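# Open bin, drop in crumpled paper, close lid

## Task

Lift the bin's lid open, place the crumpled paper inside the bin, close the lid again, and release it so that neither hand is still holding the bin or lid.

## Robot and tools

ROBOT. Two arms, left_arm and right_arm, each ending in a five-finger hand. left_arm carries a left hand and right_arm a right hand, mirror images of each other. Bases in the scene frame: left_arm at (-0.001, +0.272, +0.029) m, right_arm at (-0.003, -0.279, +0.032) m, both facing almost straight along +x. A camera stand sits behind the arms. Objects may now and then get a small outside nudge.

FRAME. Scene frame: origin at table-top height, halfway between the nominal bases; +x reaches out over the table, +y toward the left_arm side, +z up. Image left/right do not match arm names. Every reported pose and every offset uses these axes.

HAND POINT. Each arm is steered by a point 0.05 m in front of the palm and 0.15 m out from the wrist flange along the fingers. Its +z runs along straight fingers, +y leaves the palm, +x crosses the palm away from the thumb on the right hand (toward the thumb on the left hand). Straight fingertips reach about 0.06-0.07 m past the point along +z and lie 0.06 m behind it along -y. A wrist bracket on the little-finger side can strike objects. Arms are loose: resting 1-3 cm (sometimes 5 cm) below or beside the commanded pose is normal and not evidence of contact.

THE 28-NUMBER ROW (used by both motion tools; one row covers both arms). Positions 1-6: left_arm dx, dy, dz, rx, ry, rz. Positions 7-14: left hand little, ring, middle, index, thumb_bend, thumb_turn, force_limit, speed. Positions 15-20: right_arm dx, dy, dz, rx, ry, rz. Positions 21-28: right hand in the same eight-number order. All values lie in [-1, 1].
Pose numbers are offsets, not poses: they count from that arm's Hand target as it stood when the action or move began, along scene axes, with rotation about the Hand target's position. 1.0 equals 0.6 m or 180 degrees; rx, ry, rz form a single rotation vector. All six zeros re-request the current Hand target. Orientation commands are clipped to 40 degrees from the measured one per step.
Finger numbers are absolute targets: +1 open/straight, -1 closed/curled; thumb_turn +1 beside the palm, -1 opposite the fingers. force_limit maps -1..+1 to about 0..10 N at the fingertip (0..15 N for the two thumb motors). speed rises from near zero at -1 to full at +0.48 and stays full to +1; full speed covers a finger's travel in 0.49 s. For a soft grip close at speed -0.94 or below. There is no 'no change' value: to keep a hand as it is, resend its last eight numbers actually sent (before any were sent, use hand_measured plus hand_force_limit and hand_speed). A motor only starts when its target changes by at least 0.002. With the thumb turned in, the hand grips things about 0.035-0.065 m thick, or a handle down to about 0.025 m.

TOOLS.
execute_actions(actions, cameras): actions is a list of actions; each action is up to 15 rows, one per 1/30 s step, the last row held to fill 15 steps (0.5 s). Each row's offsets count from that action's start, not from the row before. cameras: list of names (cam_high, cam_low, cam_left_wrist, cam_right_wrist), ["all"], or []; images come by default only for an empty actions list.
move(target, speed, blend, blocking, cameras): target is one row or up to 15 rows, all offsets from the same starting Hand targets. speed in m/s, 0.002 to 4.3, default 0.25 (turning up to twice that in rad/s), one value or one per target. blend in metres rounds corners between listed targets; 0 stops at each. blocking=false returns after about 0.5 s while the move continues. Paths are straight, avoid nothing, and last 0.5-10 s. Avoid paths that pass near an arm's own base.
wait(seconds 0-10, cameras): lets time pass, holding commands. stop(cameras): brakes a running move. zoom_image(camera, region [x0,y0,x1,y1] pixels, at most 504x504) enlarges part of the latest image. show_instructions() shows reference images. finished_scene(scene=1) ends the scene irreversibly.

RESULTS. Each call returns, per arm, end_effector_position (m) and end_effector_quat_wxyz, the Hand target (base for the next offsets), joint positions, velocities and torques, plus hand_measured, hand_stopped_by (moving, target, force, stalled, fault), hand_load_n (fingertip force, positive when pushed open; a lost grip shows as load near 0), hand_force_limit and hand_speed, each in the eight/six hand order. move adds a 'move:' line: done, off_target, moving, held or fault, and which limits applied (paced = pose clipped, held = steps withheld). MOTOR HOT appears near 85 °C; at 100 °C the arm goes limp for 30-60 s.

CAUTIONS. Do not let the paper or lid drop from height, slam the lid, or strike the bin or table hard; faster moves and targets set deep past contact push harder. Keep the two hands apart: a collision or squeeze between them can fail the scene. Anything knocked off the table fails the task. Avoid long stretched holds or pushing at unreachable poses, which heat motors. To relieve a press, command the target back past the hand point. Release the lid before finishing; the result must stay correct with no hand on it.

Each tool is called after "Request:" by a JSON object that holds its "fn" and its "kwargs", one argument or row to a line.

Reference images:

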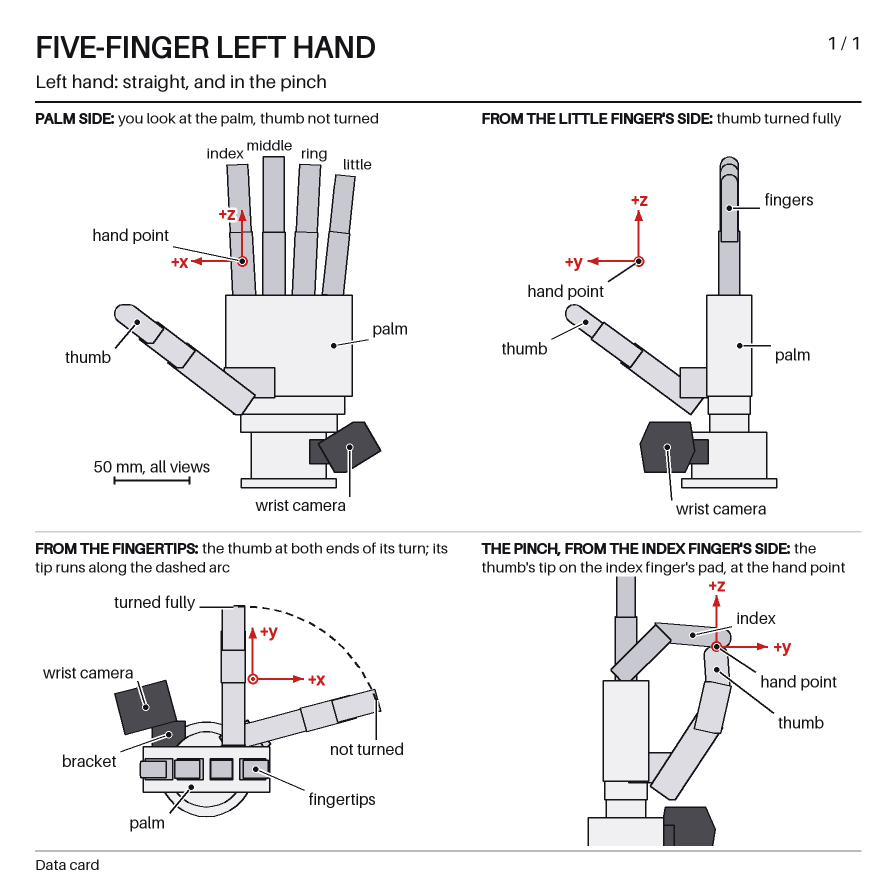

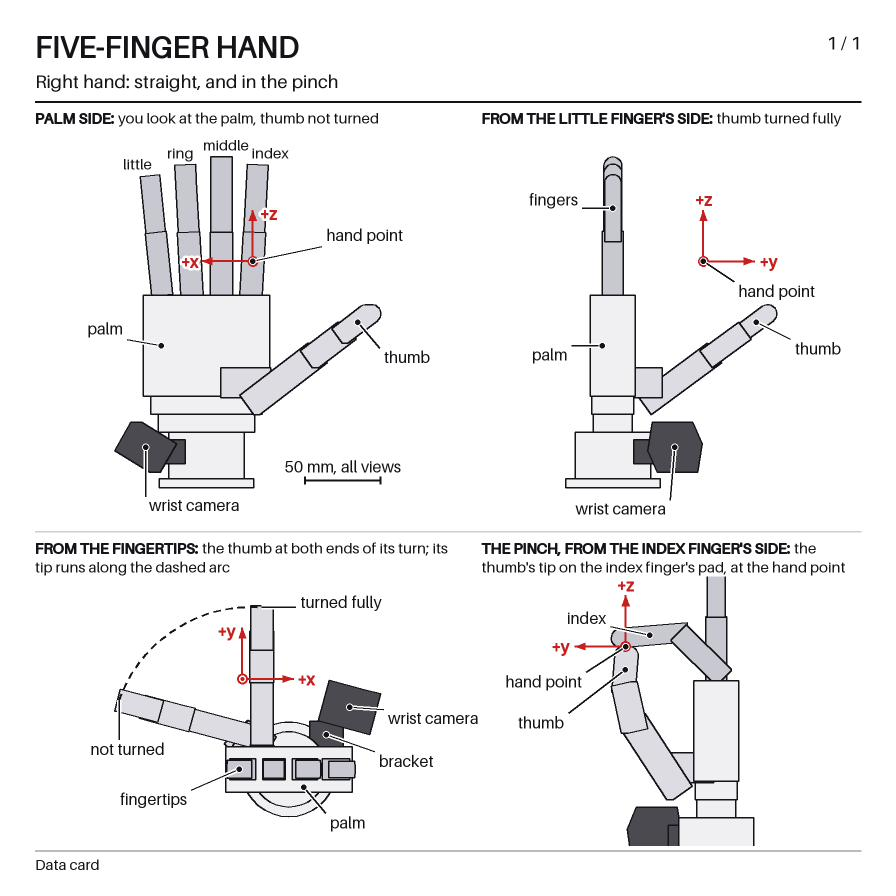

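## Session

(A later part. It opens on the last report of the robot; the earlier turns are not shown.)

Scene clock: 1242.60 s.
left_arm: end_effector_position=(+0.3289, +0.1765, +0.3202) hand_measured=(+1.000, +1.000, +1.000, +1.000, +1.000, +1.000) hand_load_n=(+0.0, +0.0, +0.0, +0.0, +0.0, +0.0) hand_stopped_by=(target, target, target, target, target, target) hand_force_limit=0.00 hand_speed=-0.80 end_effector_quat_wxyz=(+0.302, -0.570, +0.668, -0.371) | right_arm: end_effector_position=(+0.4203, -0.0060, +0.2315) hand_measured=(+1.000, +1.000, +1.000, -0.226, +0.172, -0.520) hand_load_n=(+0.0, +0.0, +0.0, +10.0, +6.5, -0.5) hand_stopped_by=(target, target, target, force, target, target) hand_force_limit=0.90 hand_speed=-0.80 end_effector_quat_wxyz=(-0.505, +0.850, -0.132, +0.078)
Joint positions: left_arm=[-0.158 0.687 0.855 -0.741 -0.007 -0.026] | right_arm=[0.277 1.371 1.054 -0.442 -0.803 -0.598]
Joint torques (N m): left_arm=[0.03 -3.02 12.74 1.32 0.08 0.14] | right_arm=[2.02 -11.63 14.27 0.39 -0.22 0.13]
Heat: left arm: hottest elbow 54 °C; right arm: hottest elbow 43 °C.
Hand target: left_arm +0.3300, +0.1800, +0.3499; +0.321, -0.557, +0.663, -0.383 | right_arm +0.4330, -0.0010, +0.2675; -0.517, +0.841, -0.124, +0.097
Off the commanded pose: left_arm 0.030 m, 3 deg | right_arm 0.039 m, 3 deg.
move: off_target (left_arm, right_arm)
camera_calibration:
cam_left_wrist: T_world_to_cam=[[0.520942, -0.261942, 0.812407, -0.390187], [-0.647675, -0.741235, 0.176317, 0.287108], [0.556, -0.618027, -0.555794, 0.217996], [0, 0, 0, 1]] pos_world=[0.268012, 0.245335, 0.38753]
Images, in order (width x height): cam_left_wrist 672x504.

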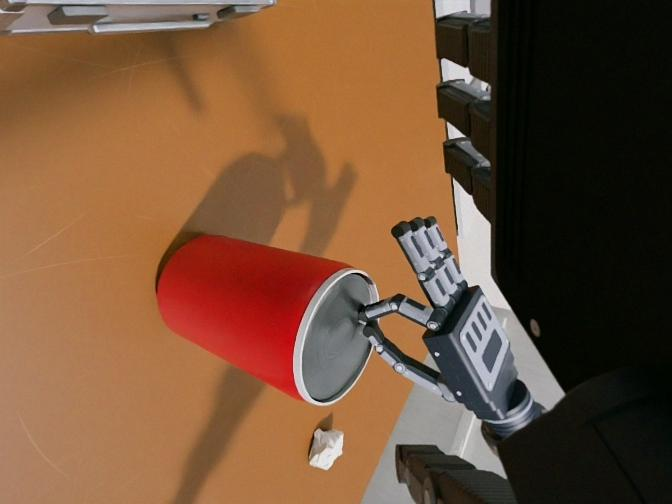

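Request:
{"fn": "move", "kwargs": {
  "target": [
    [0,0,0,0,0,0,1,1,1,1,1,1,0,-0.8,0.0,0.0,0.025,0,0,0,1,1,1,-0.5,0.17,-0.52,0.9,-0.8]
  ],
  "speed": 0.02,
  "cameras": ["cam_left_wrist"]
}}

Request:
{"fn": "zoom_image", "kwargs": {
  "camera": "cam_left_wrist",
  "region": [310, 245, 410, 345]
}}

Scene clock: 1246.33 s.
left_arm: end_effector_position=(+0.3289, +0.1765, +0.3202) hand_measured=(+1.000, +1.000, +1.000, +1.000, +1.000, +1.000) hand_load_n=(+0.0, +0.0, +0.0, +0.0, +0.0, +0.0) hand_stopped_by=(target, target, target, target, target, target) hand_force_limit=0.00 hand_speed=-0.80 end_effector_quat_wxyz=(+0.302, -0.570, +0.668, -0.371) | right_arm: end_effector_position=(+0.4192, -0.0061, +0.2406) hand_measured=(+1.000, +1.000, +1.000, -0.226, +0.172, -0.520) hand_load_n=(+0.0, +0.0, +0.0, +8.0, +7.0, +0.5) hand_stopped_by=(target, target, target, force, target, target) hand_force_limit=0.90 hand_speed=-0.80 end_effector_quat_wxyz=(-0.502, +0.851, -0.138, +0.070)
Joint positions: left_arm=[-0.158 0.687 0.855 -0.741 -0.007 -0.026] | right_arm=[0.277 1.368 1.08 -0.487 -0.803 -0.593]
Joint torques (N m): left_arm=[-0.03 -3.08 12.75 1.33 0.09 0.15] | right_arm=[1.96 -12.16 14.76 0.51 -0.22 0.13]
Heat: left arm: hottest elbow 54 °C; right arm: hottest elbow 43 °C.
Hand target: left_arm +0.3300, +0.1800, +0.3499; +0.321, -0.557, +0.663, -0.383 | right_arm +0.4330, -0.0010, +0.2825; -0.517, +0.841, -0.124, +0.097
Off the commanded pose: left_arm 0.030 m, 3 deg | right_arm 0.044 m, 4 deg.
move: off_target (left_arm, right_arm)
camera_calibration:
cam_left_wrist: T_world_to_cam=[[0.520942, -0.261942, 0.812407, -0.390187], [-0.647675, -0.741235, 0.176317, 0.287108], [0.556, -0.618027, -0.555794, 0.217996], [0, 0, 0, 1]] pos_world=[0.268012, 0.245335, 0.38753]
Images, in order (width x height): cam_left_wrist 672x504.

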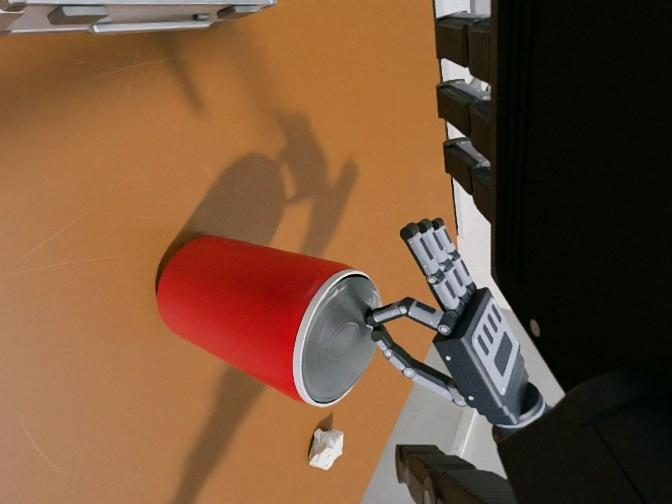

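Scaled by 5.040 from the camera's 672x504 image, which has a finer 960x720 frame.

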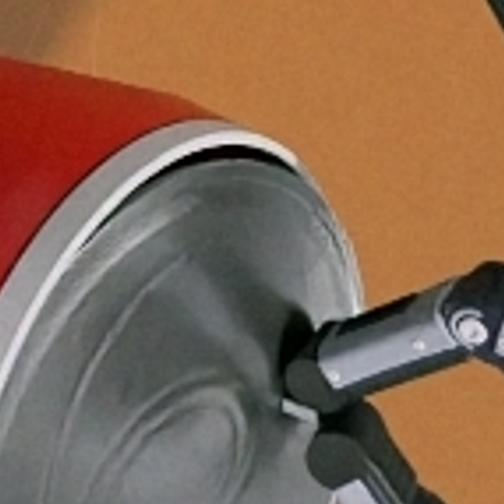

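Request:
{"fn": "move", "kwargs": {
  "target": [
    [0,0,0,0,0,0,1,1,1,1,1,1,0,-0.8,-0.004,0.002,0.0177,-0.018,-0.055,0,1,1,1,-0.5,0.17,-0.52,0.9,-0.8]
  ],
  "speed": 0.03,
  "cameras": ["cam_left_wrist"]
}}

Request:
{"fn": "zoom_image", "kwargs": {
  "camera": "cam_left_wrist",
  "region": [310, 245, 410, 345]
}}

Scene clock: 1260.17 s.
left_arm: end_effector_position=(+0.3289, +0.1765, +0.3202) hand_measured=(+1.000, +1.000, +1.000, +1.000, +1.000, +1.000) hand_load_n=(+0.0, +0.0, +0.0, +0.0, +0.0, -0.5) hand_stopped_by=(target, target, target, target, target, target) hand_force_limit=0.00 hand_speed=-0.80 end_effector_quat_wxyz=(+0.302, -0.570, +0.668, -0.371) | right_arm: end_effector_position=(+0.4251, -0.0086, +0.2695) hand_measured=(+1.000, +1.000, +1.000, -0.226, +0.170, -0.520) hand_load_n=(+0.0, +0.0, +0.0, +0.0, +0.0, +0.0) hand_stopped_by=(target, target, target, force, target, target) hand_force_limit=0.90 hand_speed=-0.80 end_effector_quat_wxyz=(-0.490, +0.853, -0.107, +0.144)
Joint positions: left_arm=[-0.158 0.687 0.855 -0.741 -0.007 -0.026] | right_arm=[0.304 1.292 1.08 -0.467 -0.704 -0.642]
Joint torques (N m): left_arm=[-0.03 -3.02 12.75 1.33 0.08 0.14] | right_arm=[2.43 -10.93 11.18 1.96 -0.04 -0.21]
Heat: left arm: hottest elbow 54 °C; right arm: hottest elbow 46 °C.
Hand target: left_arm +0.3300, +0.1800, +0.3499; +0.321, -0.557, +0.663, -0.383 | right_arm +0.4306, +0.0002, +0.2931; -0.502, +0.844, -0.076, +0.173
Off the commanded pose: left_arm 0.030 m, 3 deg | right_arm 0.026 m, 5 deg.
move: off_target (left_arm, right_arm)
camera_calibration:
cam_left_wrist: T_world_to_cam=[[0.520942, -0.261942, 0.812407, -0.390187], [-0.647675, -0.741235, 0.176317, 0.287108], [0.556, -0.618027, -0.555794, 0.217996], [0, 0, 0, 1]] pos_world=[0.268012, 0.245335, 0.38753]
Images, in order (width x height): cam_left_wrist 672x504.

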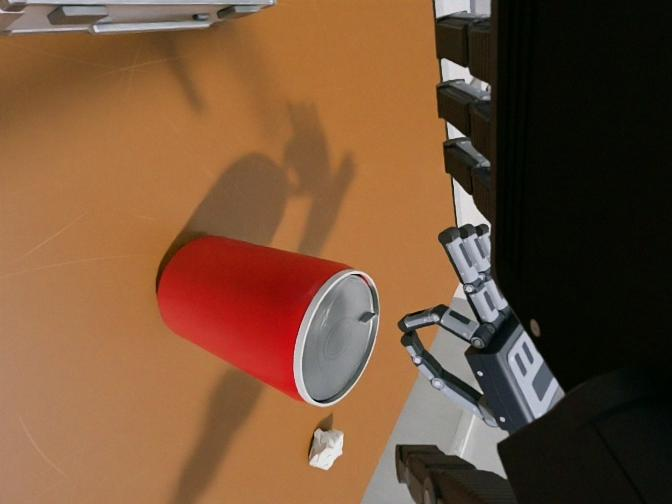

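Scaled by 5.040 from the camera's 672x504 image, which has a finer 960x720 frame.

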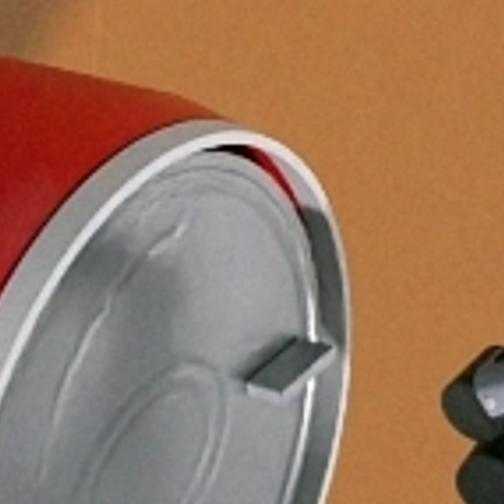

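Request:
{"fn": "move", "kwargs": {
  "target": [
    [0,0,0,0,0,0,1,1,1,1,1,1,0,-0.8,-0.0127,-0.012,-0.0635,0.018,0.055,0,1,1,1,0.0,0.17,-0.52,0.9,0]
  ],
  "speed": 0.06,
  "cameras": ["cam_left_wrist"]
}}

Request:
{"fn": "zoom_image", "kwargs": {
  "camera": "cam_left_wrist",
  "region": [345, 285, 395, 335]
}}

Scene clock: 1274.60 s.
left_arm: end_effector_position=(+0.3289, +0.1765, +0.3202) hand_measured=(+1.000, +1.000, +1.000, +1.000, +1.000, +1.000) hand_load_n=(+0.5, +0.0, +0.0, +0.0, +0.0, -0.5) hand_stopped_by=(target, target, target, target, target, target) hand_force_limit=0.00 hand_speed=-0.80 end_effector_quat_wxyz=(+0.302, -0.570, +0.668, -0.371) | right_arm: end_effector_position=(+0.4164, -0.0055, +0.2585) hand_measured=(+1.000, +1.000, +1.000, +0.000, +0.170, -0.520) hand_load_n=(+0.0, +0.0, +0.0, +0.0, +0.0, +0.0) hand_stopped_by=(target, target, target, target, target, target) hand_force_limit=0.90 hand_speed=0.00 end_effector_quat_wxyz=(-0.511, +0.846, -0.114, +0.098)
Joint positions: left_arm=[-0.158 0.687 0.855 -0.741 -0.007 -0.026] | right_arm=[0.284 1.321 1.068 -0.462 -0.798 -0.613]
Joint torques (N m): left_arm=[-0.03 -3.02 12.75 1.32 0.09 0.15] | right_arm=[0.97 -8.53 8.85 1.98 -0.54 0.22]
Heat: left arm: hottest elbow 54 °C; right arm: hottest elbow 46 °C.
Hand target: left_arm +0.3300, +0.1800, +0.3499; +0.321, -0.557, +0.663, -0.383 | right_arm +0.4229, -0.0070, +0.2550; -0.517, +0.841, -0.124, +0.097
Off the commanded pose: left_arm 0.030 m, 3 deg | right_arm 0.008 m, 1 deg.
move: off_target (left_arm)
camera_calibration:
cam_left_wrist: T_world_to_cam=[[0.520942, -0.261942, 0.812407, -0.390187], [-0.647675, -0.741235, 0.176317, 0.287108], [0.556, -0.618027, -0.555794, 0.217996], [0, 0, 0, 1]] pos_world=[0.268012, 0.245335, 0.38753]
Images, in order (width x height): cam_left_wrist 672x504.

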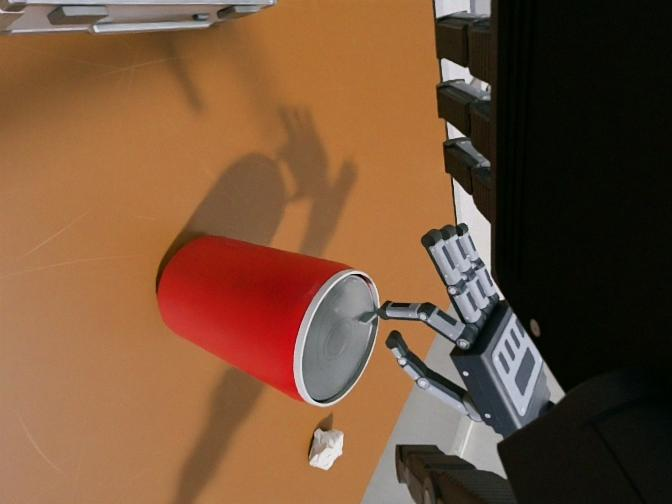

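Scaled by 10.080 from the camera's 672x504 image, which has a finer 960x720 frame.

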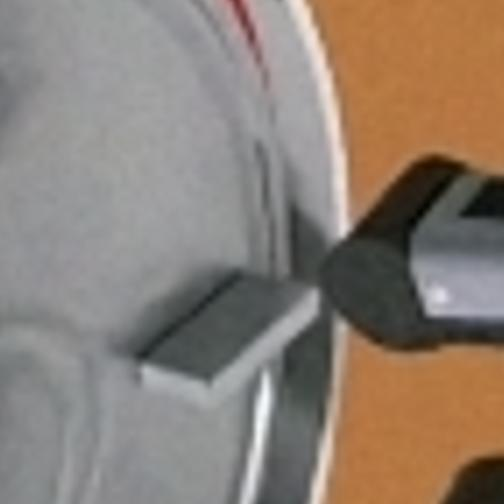

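Request:
{"fn": "move", "kwargs": {
  "target": [
    [0,0,0,0,0,0,1,1,1,1,1,1,0,-0.8,0.003,-0.005,-0.02,0,0,0.025,1,1,1,0.0,0.17,-0.52,0.9,0]
  ],
  "speed": 0.06,
  "cameras": ["cam_left_wrist"]
}}

Request:
{"fn": "zoom_image", "kwargs": {
  "camera": "cam_left_wrist",
  "region": [345, 285, 395, 335]
}}

Scene clock: 1282.90 s.
left_arm: end_effector_position=(+0.3289, +0.1765, +0.3202) hand_measured=(+1.000, +1.000, +1.000, +1.000, +1.000, +1.000) hand_load_n=(+0.0, +0.0, +0.0, +0.0, +0.0, +0.0) hand_stopped_by=(target, target, target, target, target, target) hand_force_limit=0.00 hand_speed=-0.80 end_effector_quat_wxyz=(+0.302, -0.570, +0.668, -0.371) | right_arm: end_effector_position=(+0.4162, -0.0059, +0.2419) hand_measured=(+1.000, +1.000, +1.000, +0.000, +0.170, -0.520) hand_load_n=(+0.0, +0.0, +0.0, +0.0, +0.0, +0.0) hand_stopped_by=(target, target, target, target, target, target) hand_force_limit=0.90 hand_speed=0.00 end_effector_quat_wxyz=(-0.520, +0.846, -0.096, +0.072)
Joint positions: left_arm=[-0.158 0.687 0.855 -0.741 -0.007 -0.026] | right_arm=[0.267 1.367 1.068 -0.47 -0.87 -0.662]
Joint torques (N m): left_arm=[-0.03 -3.08 12.75 1.31 0.08 0.15] | right_arm=[0.97 -8.94 10.66 0.51 -0.61 -0.2]
Heat: left arm: hottest elbow 54 °C; right arm: hottest elbow 46 °C.
Hand target: left_arm +0.3300, +0.1800, +0.3499; +0.321, -0.557, +0.663, -0.383 | right_arm +0.4247, -0.0100, +0.2430; -0.521, +0.845, -0.091, +0.077
Off the commanded pose: left_arm 0.030 m, 3 deg | right_arm 0.010 m, 1 deg.
move: off_target (left_arm)
camera_calibration:
cam_left_wrist: T_world_to_cam=[[0.520942, -0.261942, 0.812407, -0.390187], [-0.647675, -0.741235, 0.176317, 0.287108], [0.556, -0.618027, -0.555794, 0.217996], [0, 0, 0, 1]] pos_world=[0.268012, 0.245335, 0.38753]
Images, in order (width x height): cam_left_wrist 672x504.

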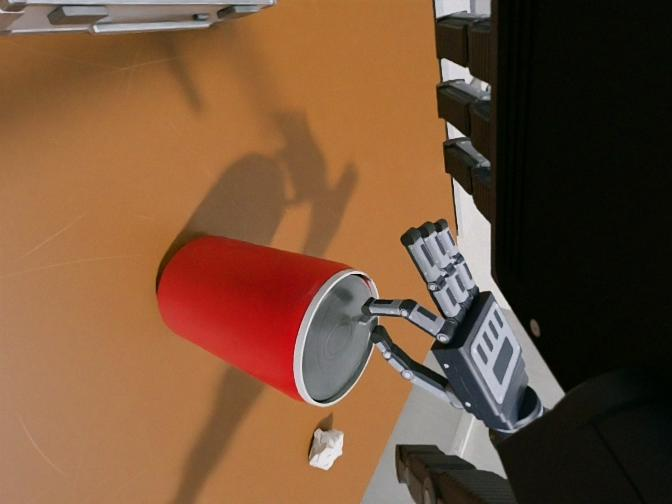

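Scaled by 10.080 from the camera's 672x504 image, which has a finer 960x720 frame.

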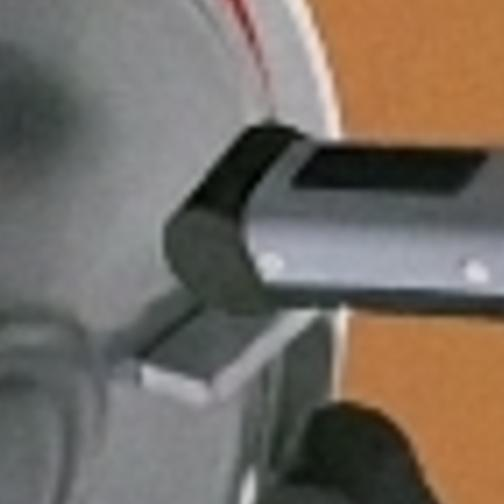

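Request:
{"fn": "move", "kwargs": {
  "target": [
    [0,0,0,0,0,0,1,1,1,1,1,1,0,-0.8,0.02,-0.008,0.025,0,0,0.0,1,1,1,0.0,0.17,-0.52,0.9,0],
    [0,0,0,0,0,0,1,1,1,1,1,1,0,-0.8,0.006,-0.006,-0.004,0,0,0.0,1,1,1,0.0,0.17,-0.52,0.9,0]
  ],
  "speed": 0.06,
  "cameras": ["cam_left_wrist"]
}}

Request:
{"fn": "zoom_image", "kwargs": {
  "camera": "cam_left_wrist",
  "region": [345, 285, 395, 335]
}}

Scene clock: 1287.83 s.
left_arm: end_effector_position=(+0.3289, +0.1765, +0.3202) hand_measured=(+1.000, +1.000, +1.000, +1.000, +1.000, +1.000) hand_load_n=(+0.5, +0.0, +0.0, +0.0, +0.0, -0.5) hand_stopped_by=(target, target, target, target, target, target) hand_force_limit=0.00 hand_speed=-0.80 end_effector_quat_wxyz=(+0.302, -0.570, +0.668, -0.371) | right_arm: end_effector_position=(+0.4209, -0.0175, +0.2392) hand_measured=(+1.000, +1.000, +1.000, +0.000, +0.170, -0.520) hand_load_n=(+0.0, +0.0, -0.5, +0.0, +0.0, +0.0) hand_stopped_by=(target, target, target, target, target, target) hand_force_limit=0.90 hand_speed=0.00 end_effector_quat_wxyz=(-0.516, +0.848, -0.106, +0.065)
Joint positions: left_arm=[-0.158 0.687 0.855 -0.741 -0.007 -0.026] | right_arm=[0.239 1.381 1.083 -0.511 -0.882 -0.682]
Joint torques (N m): left_arm=[0.03 -3.08 12.75 1.33 0.08 0.15] | right_arm=[1.61 -9.58 9.54 1.74 -0.4 -0.13]
Heat: left arm: hottest elbow 54 °C; right arm: hottest elbow 46 °C.
Hand target: left_arm +0.3300, +0.1800, +0.3499; +0.321, -0.557, +0.663, -0.383 | right_arm +0.4283, -0.0136, +0.2406; -0.521, +0.845, -0.091, +0.077
Off the commanded pose: left_arm 0.030 m, 3 deg | right_arm 0.009 m, 2 deg.
move: off_target (left_arm)
camera_calibration:
cam_left_wrist: T_world_to_cam=[[0.520942, -0.261942, 0.812407, -0.390187], [-0.647675, -0.741235, 0.176317, 0.287108], [0.556, -0.618027, -0.555794, 0.217996], [0, 0, 0, 1]] pos_world=[0.268012, 0.245335, 0.38753]
Images, in order (width x height): cam_left_wrist 672x504.

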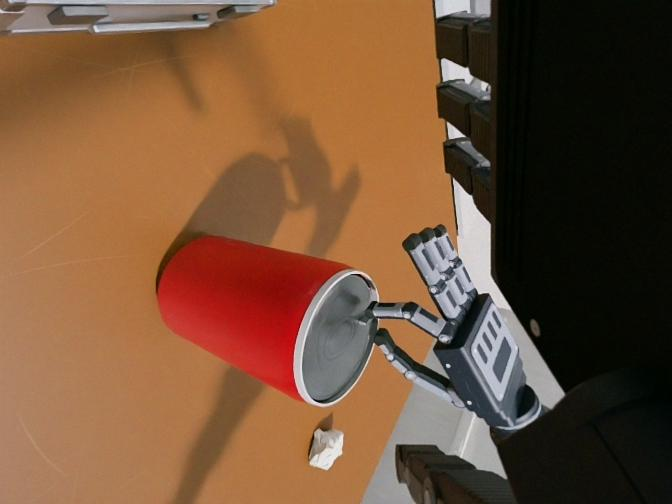

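Scaled by 10.080 from the camera's 672x504 image, which has a finer 960x720 frame.

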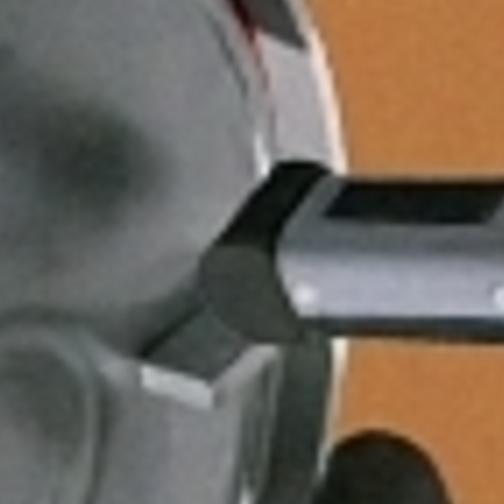

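Request:
{"fn": "move", "kwargs": {
  "target": [
    [0,0,0,0,0,0,1,1,1,1,1,1,0,-0.8,0.004,0.014,0.025,0,0,0.0,1,1,1,0.0,0.17,-0.52,0.9,0],
    [0,0,0,0,0,0,1,1,1,1,1,1,0,-0.8,0.0,0.008,-0.006,0,0,0.0,1,1,1,0.0,0.17,-0.52,0.9,0]
  ],
  "speed": 0.06,
  "cameras": ["cam_left_wrist"]
}}

Request:
{"fn": "zoom_image", "kwargs": {
  "camera": "cam_left_wrist",
  "region": [345, 285, 395, 335]
}}

Scene clock: 1294.20 s.
left_arm: end_effector_position=(+0.3289, +0.1765, +0.3202) hand_measured=(+1.000, +1.000, +1.000, +1.000, +1.000, +1.000) hand_load_n=(+0.0, +0.0, +0.0, +0.0, +0.0, +0.0) hand_stopped_by=(target, target, target, target, target, target) hand_force_limit=0.00 hand_speed=-0.80 end_effector_quat_wxyz=(+0.302, -0.570, +0.668, -0.371) | right_arm: end_effector_position=(+0.4222, -0.0119, +0.2406) hand_measured=(+1.000, +1.000, +1.000, +0.000, +0.170, -0.520) hand_load_n=(+0.0, +0.0, +0.0, +0.0, +0.0, +0.0) hand_stopped_by=(target, target, target, target, target, target) hand_force_limit=0.90 hand_speed=0.00 end_effector_quat_wxyz=(-0.517, +0.847, -0.098, +0.072)
Joint positions: left_arm=[-0.158 0.687 0.855 -0.741 -0.007 -0.026] | right_arm=[0.251 1.381 1.083 -0.491 -0.876 -0.682]
Joint torques (N m): left_arm=[0.03 -3.08 12.74 1.33 0.09 0.14] | right_arm=[1.85 -9.11 9.01 1.77 -0.35 -0.01]
Heat: left arm: hottest elbow 54 °C; right arm: hottest elbow 45 °C.
Hand target: left_arm +0.3300, +0.1800, +0.3499; +0.321, -0.557, +0.663, -0.383 | right_arm +0.4283, -0.0088, +0.2370; -0.521, +0.845, -0.091, +0.077
Off the commanded pose: left_arm 0.030 m, 3 deg | right_arm 0.008 m, 1 deg.
move: off_target (left_arm)
camera_calibration:
cam_left_wrist: T_world_to_cam=[[0.520942, -0.261942, 0.812407, -0.390187], [-0.647675, -0.741235, 0.176317, 0.287108], [0.556, -0.618027, -0.555794, 0.217996], [0, 0, 0, 1]] pos_world=[0.268012, 0.245335, 0.38753]
Images, in order (width x height): cam_left_wrist 672x504.

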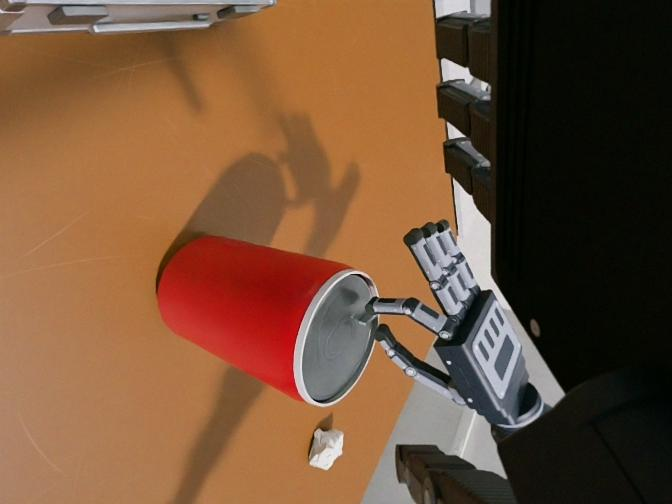

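Scaled by 10.080 from the camera's 672x504 image, which has a finer 960x720 frame.

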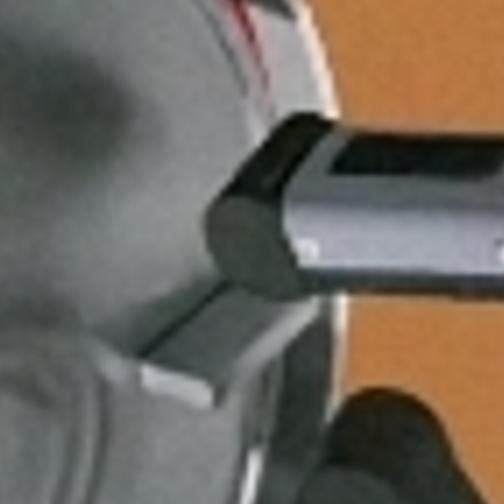

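Request:
{"fn": "move", "kwargs": {
  "target": [
    [0,0,0,0,0,0,1,1,1,1,1,1,0,-0.8,0.0,0.002,-0.015,0,0,0.0,1,1,1,-0.06,0.17,-0.52,0.9,-0.3]
  ],
  "speed": 0.06,
  "cameras": ["cam_left_wrist"]
}}

Request:
{"fn": "zoom_image", "kwargs": {
  "camera": "cam_left_wrist",
  "region": [345, 285, 395, 335]
}}

Scene clock: 1298.07 s.
left_arm: end_effector_position=(+0.3289, +0.1765, +0.3202) hand_measured=(+1.000, +1.000, +1.000, +1.000, +1.000, +1.000) hand_load_n=(+0.0, +0.0, +0.0, +0.0, +0.0, +0.0) hand_stopped_by=(target, target, target, target, target, target) hand_force_limit=0.00 hand_speed=-0.80 end_effector_quat_wxyz=(+0.302, -0.570, +0.668, -0.371) | right_arm: end_effector_position=(+0.4243, -0.0113, +0.2334) hand_measured=(+1.000, +1.000, +1.000, -0.060, +0.170, -0.520) hand_load_n=(+0.0, +0.0, +0.0, +0.0, +0.0, +0.0) hand_stopped_by=(target, target, target, target, target, target) hand_force_limit=0.90 hand_speed=-0.30 end_effector_quat_wxyz=(-0.518, +0.846, -0.096, +0.074)
Joint positions: left_arm=[-0.158 0.687 0.855 -0.741 -0.007 -0.026] | right_arm=[0.251 1.39 1.071 -0.464 -0.876 -0.682]
Joint torques (N m): left_arm=[0.03 -3.02 12.74 1.32 0.09 0.14] | right_arm=[2.02 -9.17 8.58 1.77 -0.26 0.02]
Heat: left arm: hottest elbow 54 °C; right arm: hottest elbow 45 °C.
Hand target: left_arm +0.3300, +0.1800, +0.3499; +0.321, -0.557, +0.663, -0.383 | right_arm +0.4283, -0.0076, +0.2280; -0.521, +0.845, -0.091, +0.077
Off the commanded pose: left_arm 0.030 m, 3 deg | right_arm 0.008 m, 1 deg.
move: off_target (left_arm)
camera_calibration:
cam_left_wrist: T_world_to_cam=[[0.520942, -0.261942, 0.812407, -0.390187], [-0.647675, -0.741235, 0.176317, 0.287108], [0.556, -0.618027, -0.555794, 0.217996], [0, 0, 0, 1]] pos_world=[0.268012, 0.245335, 0.38753]
Images, in order (width x height): cam_left_wrist 672x504.

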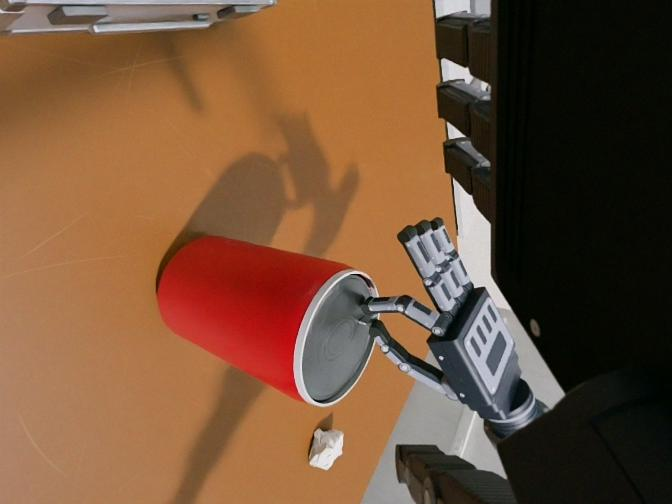

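Scaled by 10.080 from the camera's 672x504 image, which has a finer 960x720 frame.

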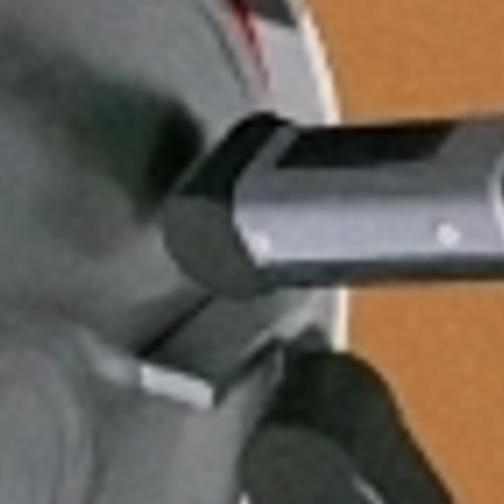

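Request:
{"fn": "move", "kwargs": {
  "target": [
    [0,0,0,0,0,0,1,1,1,1,1,1,0,-0.8,-0.005,0.0,-0.006,0,0,0.0,1,1,1,-0.15,0.17,-0.52,0.5,-0.6]
  ],
  "speed": 0.06,
  "cameras": ["cam_left_wrist"]
}}

Request:
{"fn": "zoom_image", "kwargs": {
  "camera": "cam_left_wrist",
  "region": [345, 285, 395, 335]
}}

Scene clock: 1302.87 s.
left_arm: end_effector_position=(+0.3289, +0.1765, +0.3202) hand_measured=(+1.000, +1.000, +1.000, +1.000, +1.000, +1.000) hand_load_n=(+0.0, +0.0, +0.0, +0.0, +0.0, -0.5) hand_stopped_by=(target, target, target, target, target, target) hand_force_limit=0.00 hand_speed=-0.80 end_effector_quat_wxyz=(+0.302, -0.570, +0.668, -0.371) | right_arm: end_effector_position=(+0.4240, -0.0114, +0.2309) hand_measured=(+1.000, +1.000, +1.000, -0.150, +0.170, -0.520) hand_load_n=(+0.0, +0.0, +0.0, -1.5, +0.0, +0.0) hand_stopped_by=(target, target, target, target, target, target) hand_force_limit=0.50 hand_speed=-0.60 end_effector_quat_wxyz=(-0.519, +0.846, -0.095, +0.075)
Joint positions: left_arm=[-0.158 0.687 0.855 -0.741 -0.007 -0.026] | right_arm=[0.251 1.39 1.063 -0.453 -0.876 -0.682]
Joint torques (N m): left_arm=[-0.03 -3.08 12.74 1.31 0.09 0.14] | right_arm=[2.26 -9.47 8.08 1.76 -0.19 0.04]
Heat: left arm: hottest elbow 54 °C; right arm: hottest elbow 45 °C.
Hand target: left_arm +0.3300, +0.1800, +0.3499; +0.321, -0.557, +0.663, -0.383 | right_arm +0.4253, -0.0076, +0.2244; -0.521, +0.845, -0.091, +0.077
Off the commanded pose: left_arm 0.030 m, 3 deg | right_arm 0.008 m, 1 deg.
move: off_target (left_arm)
camera_calibration:
cam_left_wrist: T_world_to_cam=[[0.520942, -0.261942, 0.812407, -0.390187], [-0.647675, -0.741235, 0.176317, 0.287108], [0.556, -0.618027, -0.555794, 0.217996], [0, 0, 0, 1]] pos_world=[0.268012, 0.245335, 0.38753]
Images, in order (width x height): cam_left_wrist 672x504.

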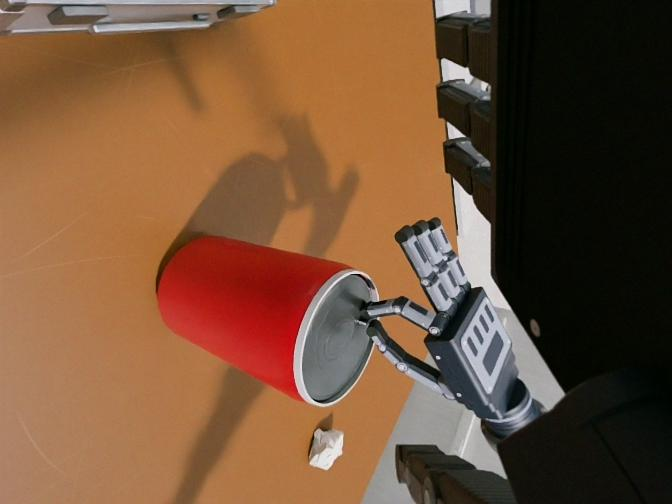

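Scaled by 10.080 from the camera's 672x504 image, which has a finer 960x720 frame.

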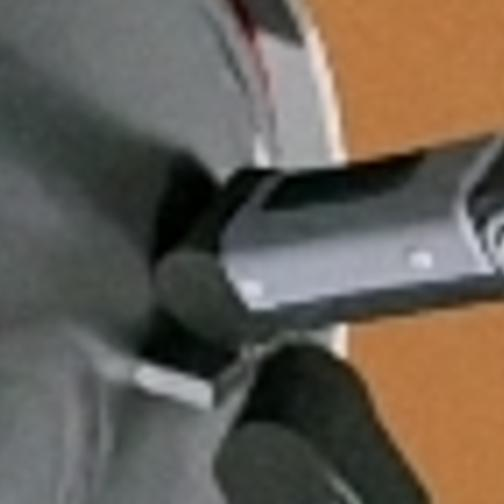

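Request:
{"fn": "move", "kwargs": {
  "target": [
    [0,0,0,0,0,0,1,1,1,1,1,1,0,-0.8,0.0,0.002,-0.005,0,0,0.0,1,1,1,-0.21,0.17,-0.52,0.5,-0.6],
    [0,0,0,0,0,0,1,1,1,1,1,1,0,-0.8,0.0,0.004,-0.010,0,0,0.0,1,1,1,-0.55,0.17,-0.52,0.95,-0.7]
  ],
  "speed": 0.06,
  "cameras": ["cam_left_wrist"]
}}

Request:
{"fn": "zoom_image", "kwargs": {
  "camera": "cam_left_wrist",
  "region": [345, 285, 395, 335]
}}

Scene clock: 1309.10 s.
left_arm: end_effector_position=(+0.3289, +0.1765, +0.3202) hand_measured=(+1.000, +1.000, +1.000, +1.000, +1.000, +1.000) hand_load_n=(+0.0, +0.0, +0.0, +0.0, +0.0, +0.0) hand_stopped_by=(target, target, target, target, target, target) hand_force_limit=0.00 hand_speed=-0.80 end_effector_quat_wxyz=(+0.302, -0.570, +0.668, -0.371) | right_arm: end_effector_position=(+0.4261, -0.0094, +0.2301) hand_measured=(+1.000, +1.000, +1.000, -0.226, +0.172, -0.520) hand_load_n=(+0.0, +0.0, +0.0, +11.0, +6.5, +0.5) hand_stopped_by=(target, target, target, force, target, target) hand_force_limit=0.95 hand_speed=-0.70 end_effector_quat_wxyz=(-0.522, +0.844, -0.090, +0.083)
Joint positions: left_arm=[-0.158 0.687 0.855 -0.741 -0.007 -0.026] | right_arm=[0.254 1.39 1.055 -0.425 -0.875 -0.681]
Joint torques (N m): left_arm=[-0.03 -3.08 12.75 1.32 0.09 0.14] | right_arm=[2.32 -8.94 7.73 1.61 -0.06 0.1]
Heat: left arm: hottest elbow 54 °C; right arm: hottest elbow 44 °C.
Hand target: left_arm +0.3300, +0.1800, +0.3499; +0.321, -0.557, +0.663, -0.383 | right_arm +0.4253, -0.0052, +0.2184; -0.521, +0.845, -0.091, +0.077
Off the commanded pose: left_arm 0.030 m, 3 deg | right_arm 0.012 m, 1 deg.
move: off_target (left_arm, right_arm); target 2's new numbers were sent with right_arm's hand 0.012 m and 1 deg from that target
camera_calibration:
cam_left_wrist: T_world_to_cam=[[0.520942, -0.261942, 0.812407, -0.390187], [-0.647675, -0.741235, 0.176317, 0.287108], [0.556, -0.618027, -0.555794, 0.217996], [0, 0, 0, 1]] pos_world=[0.268012, 0.245335, 0.38753]
Images, in order (width x height): cam_left_wrist 672x504.

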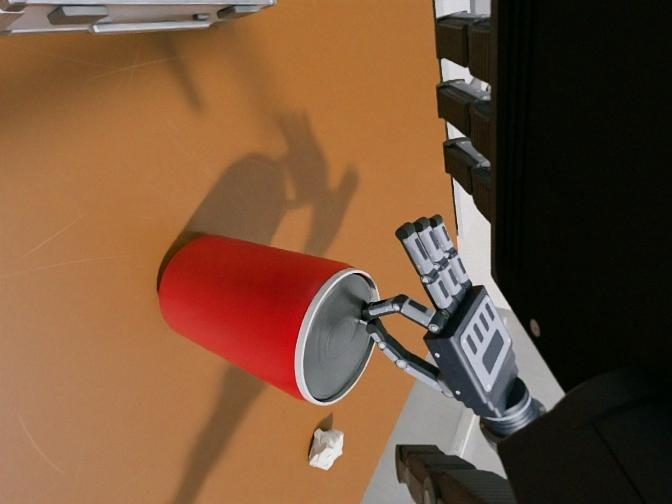

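Scaled by 10.080 from the camera's 672x504 image, which has a finer 960x720 frame.

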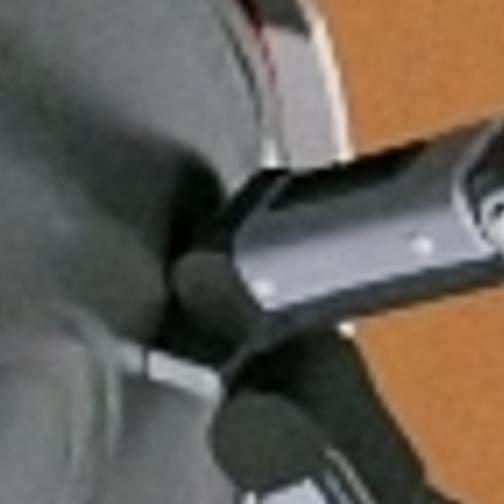

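Request:
{"fn": "move", "kwargs": {
  "target": [
    [0,0,0,0,0,0,1,1,1,1,1,1,0,-0.8,0.014,0.007,0.085,0,0,0.0,1,1,1,-0.55,0.17,-0.52,0.95,-0.7]
  ],
  "speed": 0.03,
  "cameras": []
}}

Request:
{"fn": "move", "kwargs": {
  "target": [
    [0,0,0,0,0,0,1,1,1,1,1,1,0,-0.8,0.0,0.0,0.025,0,0,0.0,1,1,1,-0.55,0.17,-0.52,0.95,-0.7]
  ],
  "speed": 0.02,
  "cameras": ["cam_left_wrist"]
}}

Request:
{"fn": "zoom_image", "kwargs": {
  "camera": "cam_left_wrist",
  "region": [310, 245, 410, 345]
}}

Scene clock: 1315.87 s.
left_arm: end_effector_position=(+0.3289, +0.1765, +0.3202) hand_measured=(+1.000, +1.000, +1.000, +1.000, +1.000, +1.000) hand_load_n=(+0.0, +0.0, +0.0, +0.0, +0.0, +0.0) hand_stopped_by=(target, target, target, target, target, target) hand_force_limit=0.00 hand_speed=-0.80 end_effector_quat_wxyz=(+0.302, -0.570, +0.668, -0.371) | right_arm: end_effector_position=(+0.4199, -0.0110, +0.2393) hand_measured=(+1.000, +1.000, +1.000, -0.226, +0.172, -0.520) hand_load_n=(+0.0, +0.0, +0.0, +9.0, +6.5, +0.5) hand_stopped_by=(target, target, target, force, target, target) hand_force_limit=0.95 hand_speed=-0.70 end_effector_quat_wxyz=(-0.511, +0.851, -0.105, +0.060)
Joint positions: left_arm=[-0.158 0.687 0.855 -0.741 -0.007 -0.026] | right_arm=[0.256 1.39 1.098 -0.528 -0.87 -0.681]
Joint torques (N m): left_arm=[-0.03 -3.02 12.75 1.32 0.09 0.14] | right_arm=[2.37 -10.58 14.72 0.5 -0.25 0.16]
Heat: left arm: hottest elbow 54 °C; right arm: hottest elbow 44 °C.
Hand target: left_arm +0.3300, +0.1800, +0.3499; +0.321, -0.557, +0.663, -0.383 | right_arm +0.4337, -0.0010, +0.2694; -0.521, +0.845, -0.091, +0.077
Off the commanded pose: left_arm 0.030 m, 3 deg | right_arm 0.035 m, 3 deg.
move: off_target (left_arm, right_arm)
No camera images: "cameras" was empty.

Scene clock: 1317.30 s.
left_arm: end_effector_position=(+0.3289, +0.1765, +0.3202) hand_measured=(+1.000, +1.000, +1.000, +1.000, +1.000, +1.000) hand_load_n=(+0.0, -0.5, +0.0, +0.0, +0.0, +0.0) hand_stopped_by=(target, target, target, target, target, target) hand_force_limit=0.00 hand_speed=-0.80 end_effector_quat_wxyz=(+0.302, -0.570, +0.668, -0.371) | right_arm: end_effector_position=(+0.4220, -0.0089, +0.2520) hand_measured=(+1.000, +1.000, +1.000, -0.228, +0.170, -0.520) hand_load_n=(+0.0, +0.0, +0.0, +0.0, +0.0, +0.0) hand_stopped_by=(target, target, target, force, target, target) hand_force_limit=0.95 hand_speed=-0.70 end_effector_quat_wxyz=(-0.510, +0.852, -0.104, +0.058)
Joint positions: left_arm=[-0.158 0.687 0.855 -0.741 -0.007 -0.026] | right_arm=[0.259 1.39 1.134 -0.566 -0.87 -0.681]
Joint torques (N m): left_arm=[0.03 -3.02 12.74 1.32 0.09 0.14] | right_arm=[2.32 -11.28 14.43 0.49 -0.25 0.16]
Heat: left arm: hottest elbow 54 °C; right arm: hottest elbow 44 °C.
Hand target: left_arm +0.3300, +0.1800, +0.3499; +0.321, -0.557, +0.663, -0.383 | right_arm +0.4337, -0.0010, +0.2844; -0.521, +0.845, -0.091, +0.077
Off the commanded pose: left_arm 0.030 m, 3 deg | right_arm 0.035 m, 3 deg.
move: off_target (left_arm, right_arm)
camera_calibration:
cam_left_wrist: T_world_to_cam=[[0.520942, -0.261942, 0.812407, -0.390187], [-0.647675, -0.741235, 0.176317, 0.287108], [0.556, -0.618027, -0.555794, 0.217996], [0, 0, 0, 1]] pos_world=[0.268012, 0.245335, 0.38753]
Images, in order (width x height): cam_left_wrist 672x504.

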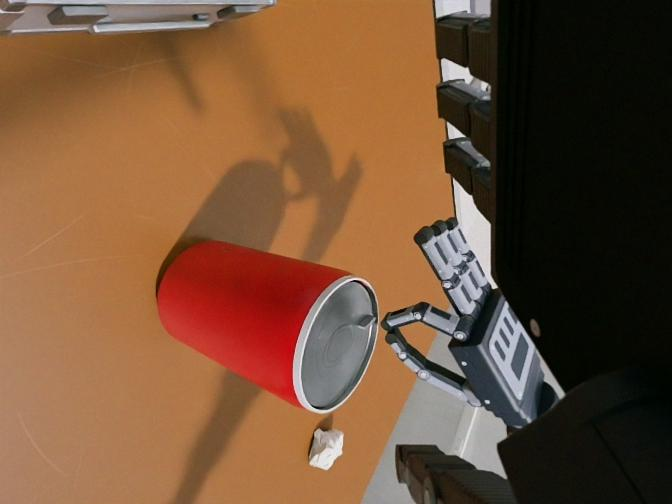

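Scaled by 5.040 from the camera's 672x504 image, which has a finer 960x720 frame.

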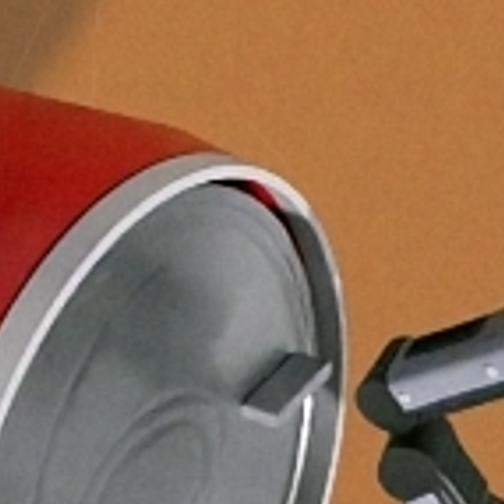

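Request:
{"fn": "move", "kwargs": {
  "target": [
    [0,0,0,0,0,0,1,1,1,1,1,1,0,-0.8,-0.013,-0.0175,-0.057,0,0,0.0,1,1,1,0.0,0.27,-0.52,0.95,0]
  ],
  "speed": 0.06,
  "cameras": ["cam_left_wrist"]
}}

Request:
{"fn": "zoom_image", "kwargs": {
  "camera": "cam_left_wrist",
  "region": [345, 285, 395, 335]
}}

Scene clock: 1341.13 s.
left_arm: end_effector_position=(+0.3289, +0.1765, +0.3202) hand_measured=(+1.000, +1.000, +1.000, +1.000, +1.000, +1.000) hand_load_n=(+0.0, +0.0, +0.0, +0.0, +0.0, +0.0) hand_stopped_by=(target, target, target, target, target, target) hand_force_limit=0.00 hand_speed=-0.80 end_effector_quat_wxyz=(+0.302, -0.570, +0.668, -0.371) | right_arm: end_effector_position=(+0.4204, -0.0089, +0.2428) hand_measured=(+1.000, +1.000, +1.000, +0.000, +0.270, -0.520) hand_load_n=(+0.0, +0.0, +0.0, +0.0, +0.0, +0.0) hand_stopped_by=(target, target, target, target, target, target) hand_force_limit=0.95 hand_speed=0.00 end_effector_quat_wxyz=(-0.512, +0.851, -0.102, +0.060)
Joint positions: left_arm=[-0.158 0.687 0.855 -0.741 -0.007 -0.026] | right_arm=[0.259 1.39 1.106 -0.531 -0.873 -0.681]
Joint torques (N m): left_arm=[-0.03 -3.02 12.75 1.32 0.09 0.14] | right_arm=[1.03 -11.28 8.83 1.73 -0.63 -0.07]
Heat: left arm: hottest elbow 54 °C; right arm: hottest elbow 47 °C.
Hand target: left_arm +0.3300, +0.1800, +0.3499; +0.321, -0.557, +0.663, -0.383 | right_arm +0.4259, -0.0115, +0.2502; -0.521, +0.845, -0.091, +0.077
Off the commanded pose: left_arm 0.030 m, 3 deg | right_arm 0.010 m, 3 deg.
move: off_target (left_arm, right_arm)
camera_calibration:
cam_left_wrist: T_world_to_cam=[[0.520942, -0.261942, 0.812407, -0.390187], [-0.647675, -0.741235, 0.176317, 0.287108], [0.556, -0.618027, -0.555794, 0.217996], [0, 0, 0, 1]] pos_world=[0.268012, 0.245335, 0.38753]
Images, in order (width x height): cam_left_wrist 672x504.

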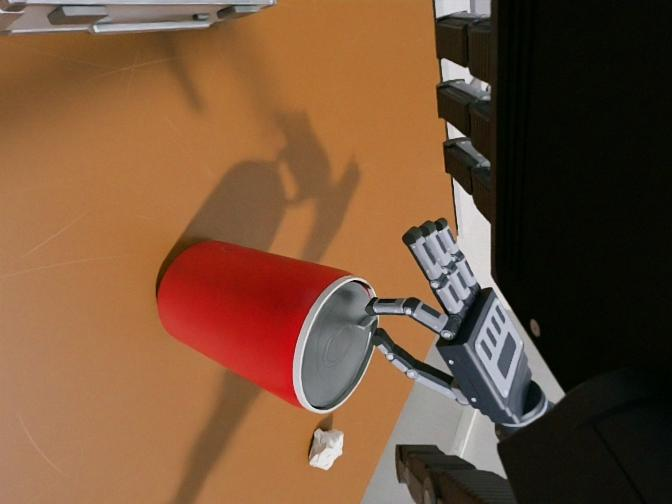

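Scaled by 10.080 from the camera's 672x504 image, which has a finer 960x720 frame.

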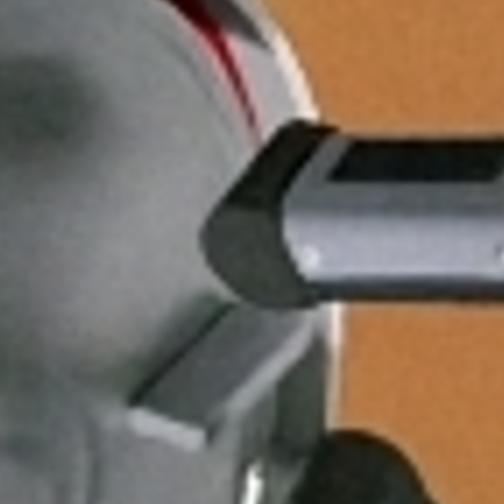

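Request:
{"fn": "move", "kwargs": {
  "target": [
    [0,0,0,0,0,0,1,1,1,1,1,1,0,-0.8,0.0,-0.010,0.03,0,0,0.03,1,1,1,0.0,0.27,-0.52,0.95,0],
    [0,0,0,0,0,0,1,1,1,1,1,1,0,-0.8,0.0,-0.004,-0.022,0,0,0.039,1,1,1,0.0,0.27,-0.52,0.95,0]
  ],
  "speed": 0.06,
  "cameras": ["cam_left_wrist"]
}}

Request:
{"fn": "zoom_image", "kwargs": {
  "camera": "cam_left_wrist",
  "region": [345, 285, 395, 335]
}}

Scene clock: 1350.43 s.
left_arm: end_effector_position=(+0.3289, +0.1765, +0.3202) hand_measured=(+1.000, +1.000, +1.000, +1.000, +1.000, +1.000) hand_load_n=(+0.0, +0.0, +0.0, +0.0, +0.0, +0.0) hand_stopped_by=(target, target, target, target, target, target) hand_force_limit=0.00 hand_speed=-0.80 end_effector_quat_wxyz=(+0.302, -0.570, +0.668, -0.371) | right_arm: end_effector_position=(+0.4124, -0.0149, +0.2334) hand_measured=(+1.000, +1.000, +1.000, +0.000, +0.270, -0.520) hand_load_n=(+0.0, +0.0, +0.0, +0.0, +0.0, +0.0) hand_stopped_by=(target, target, target, target, target, target) hand_force_limit=0.95 hand_speed=0.00 end_effector_quat_wxyz=(-0.518, +0.853, -0.055, +0.027)
Joint positions: left_arm=[-0.158 0.687 0.855 -0.741 -0.007 -0.026] | right_arm=[0.239 1.433 1.138 -0.654 -0.965 -0.842]
Joint torques (N m): left_arm=[-0.03 -3.02 12.75 1.32 0.09 0.14] | right_arm=[1.44 -9.88 10.35 1.54 -0.76 -0.19]
Heat: left arm: hottest elbow 54 °C; right arm: hottest elbow 46 °C.
Hand target: left_arm +0.3300, +0.1800, +0.3499; +0.321, -0.557, +0.663, -0.383 | right_arm +0.4259, -0.0139, +0.2370; -0.524, +0.849, -0.039, +0.045
Off the commanded pose: left_arm 0.030 m, 3 deg | right_arm 0.014 m, 3 deg.
move: off_target (left_arm, right_arm)
camera_calibration:
cam_left_wrist: T_world_to_cam=[[0.520942, -0.261942, 0.812407, -0.390187], [-0.647675, -0.741235, 0.176317, 0.287108], [0.556, -0.618027, -0.555794, 0.217996], [0, 0, 0, 1]] pos_world=[0.268012, 0.245335, 0.38753]
Images, in order (width x height): cam_left_wrist 672x504.

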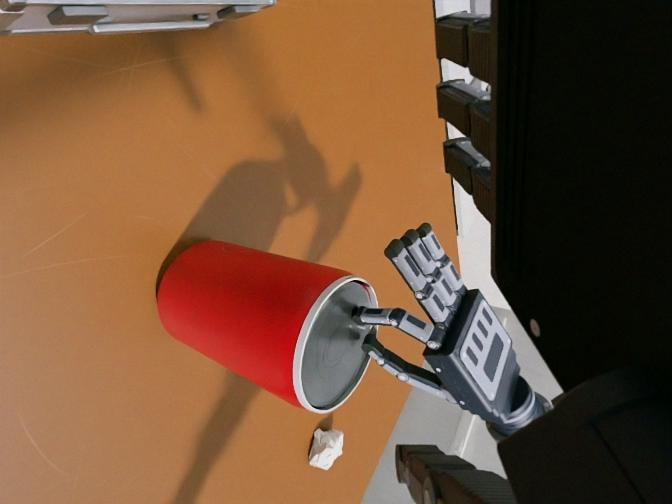

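Scaled by 10.080 from the camera's 672x504 image, which has a finer 960x720 frame.

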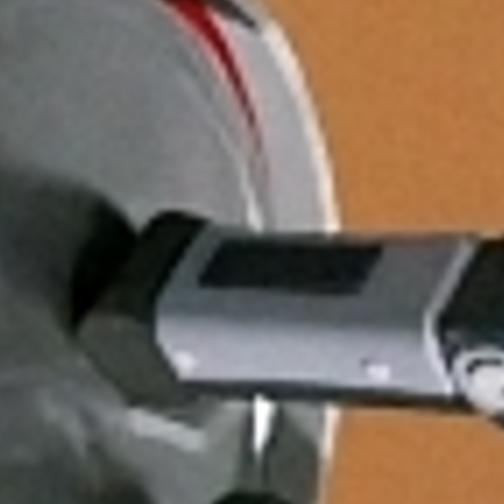

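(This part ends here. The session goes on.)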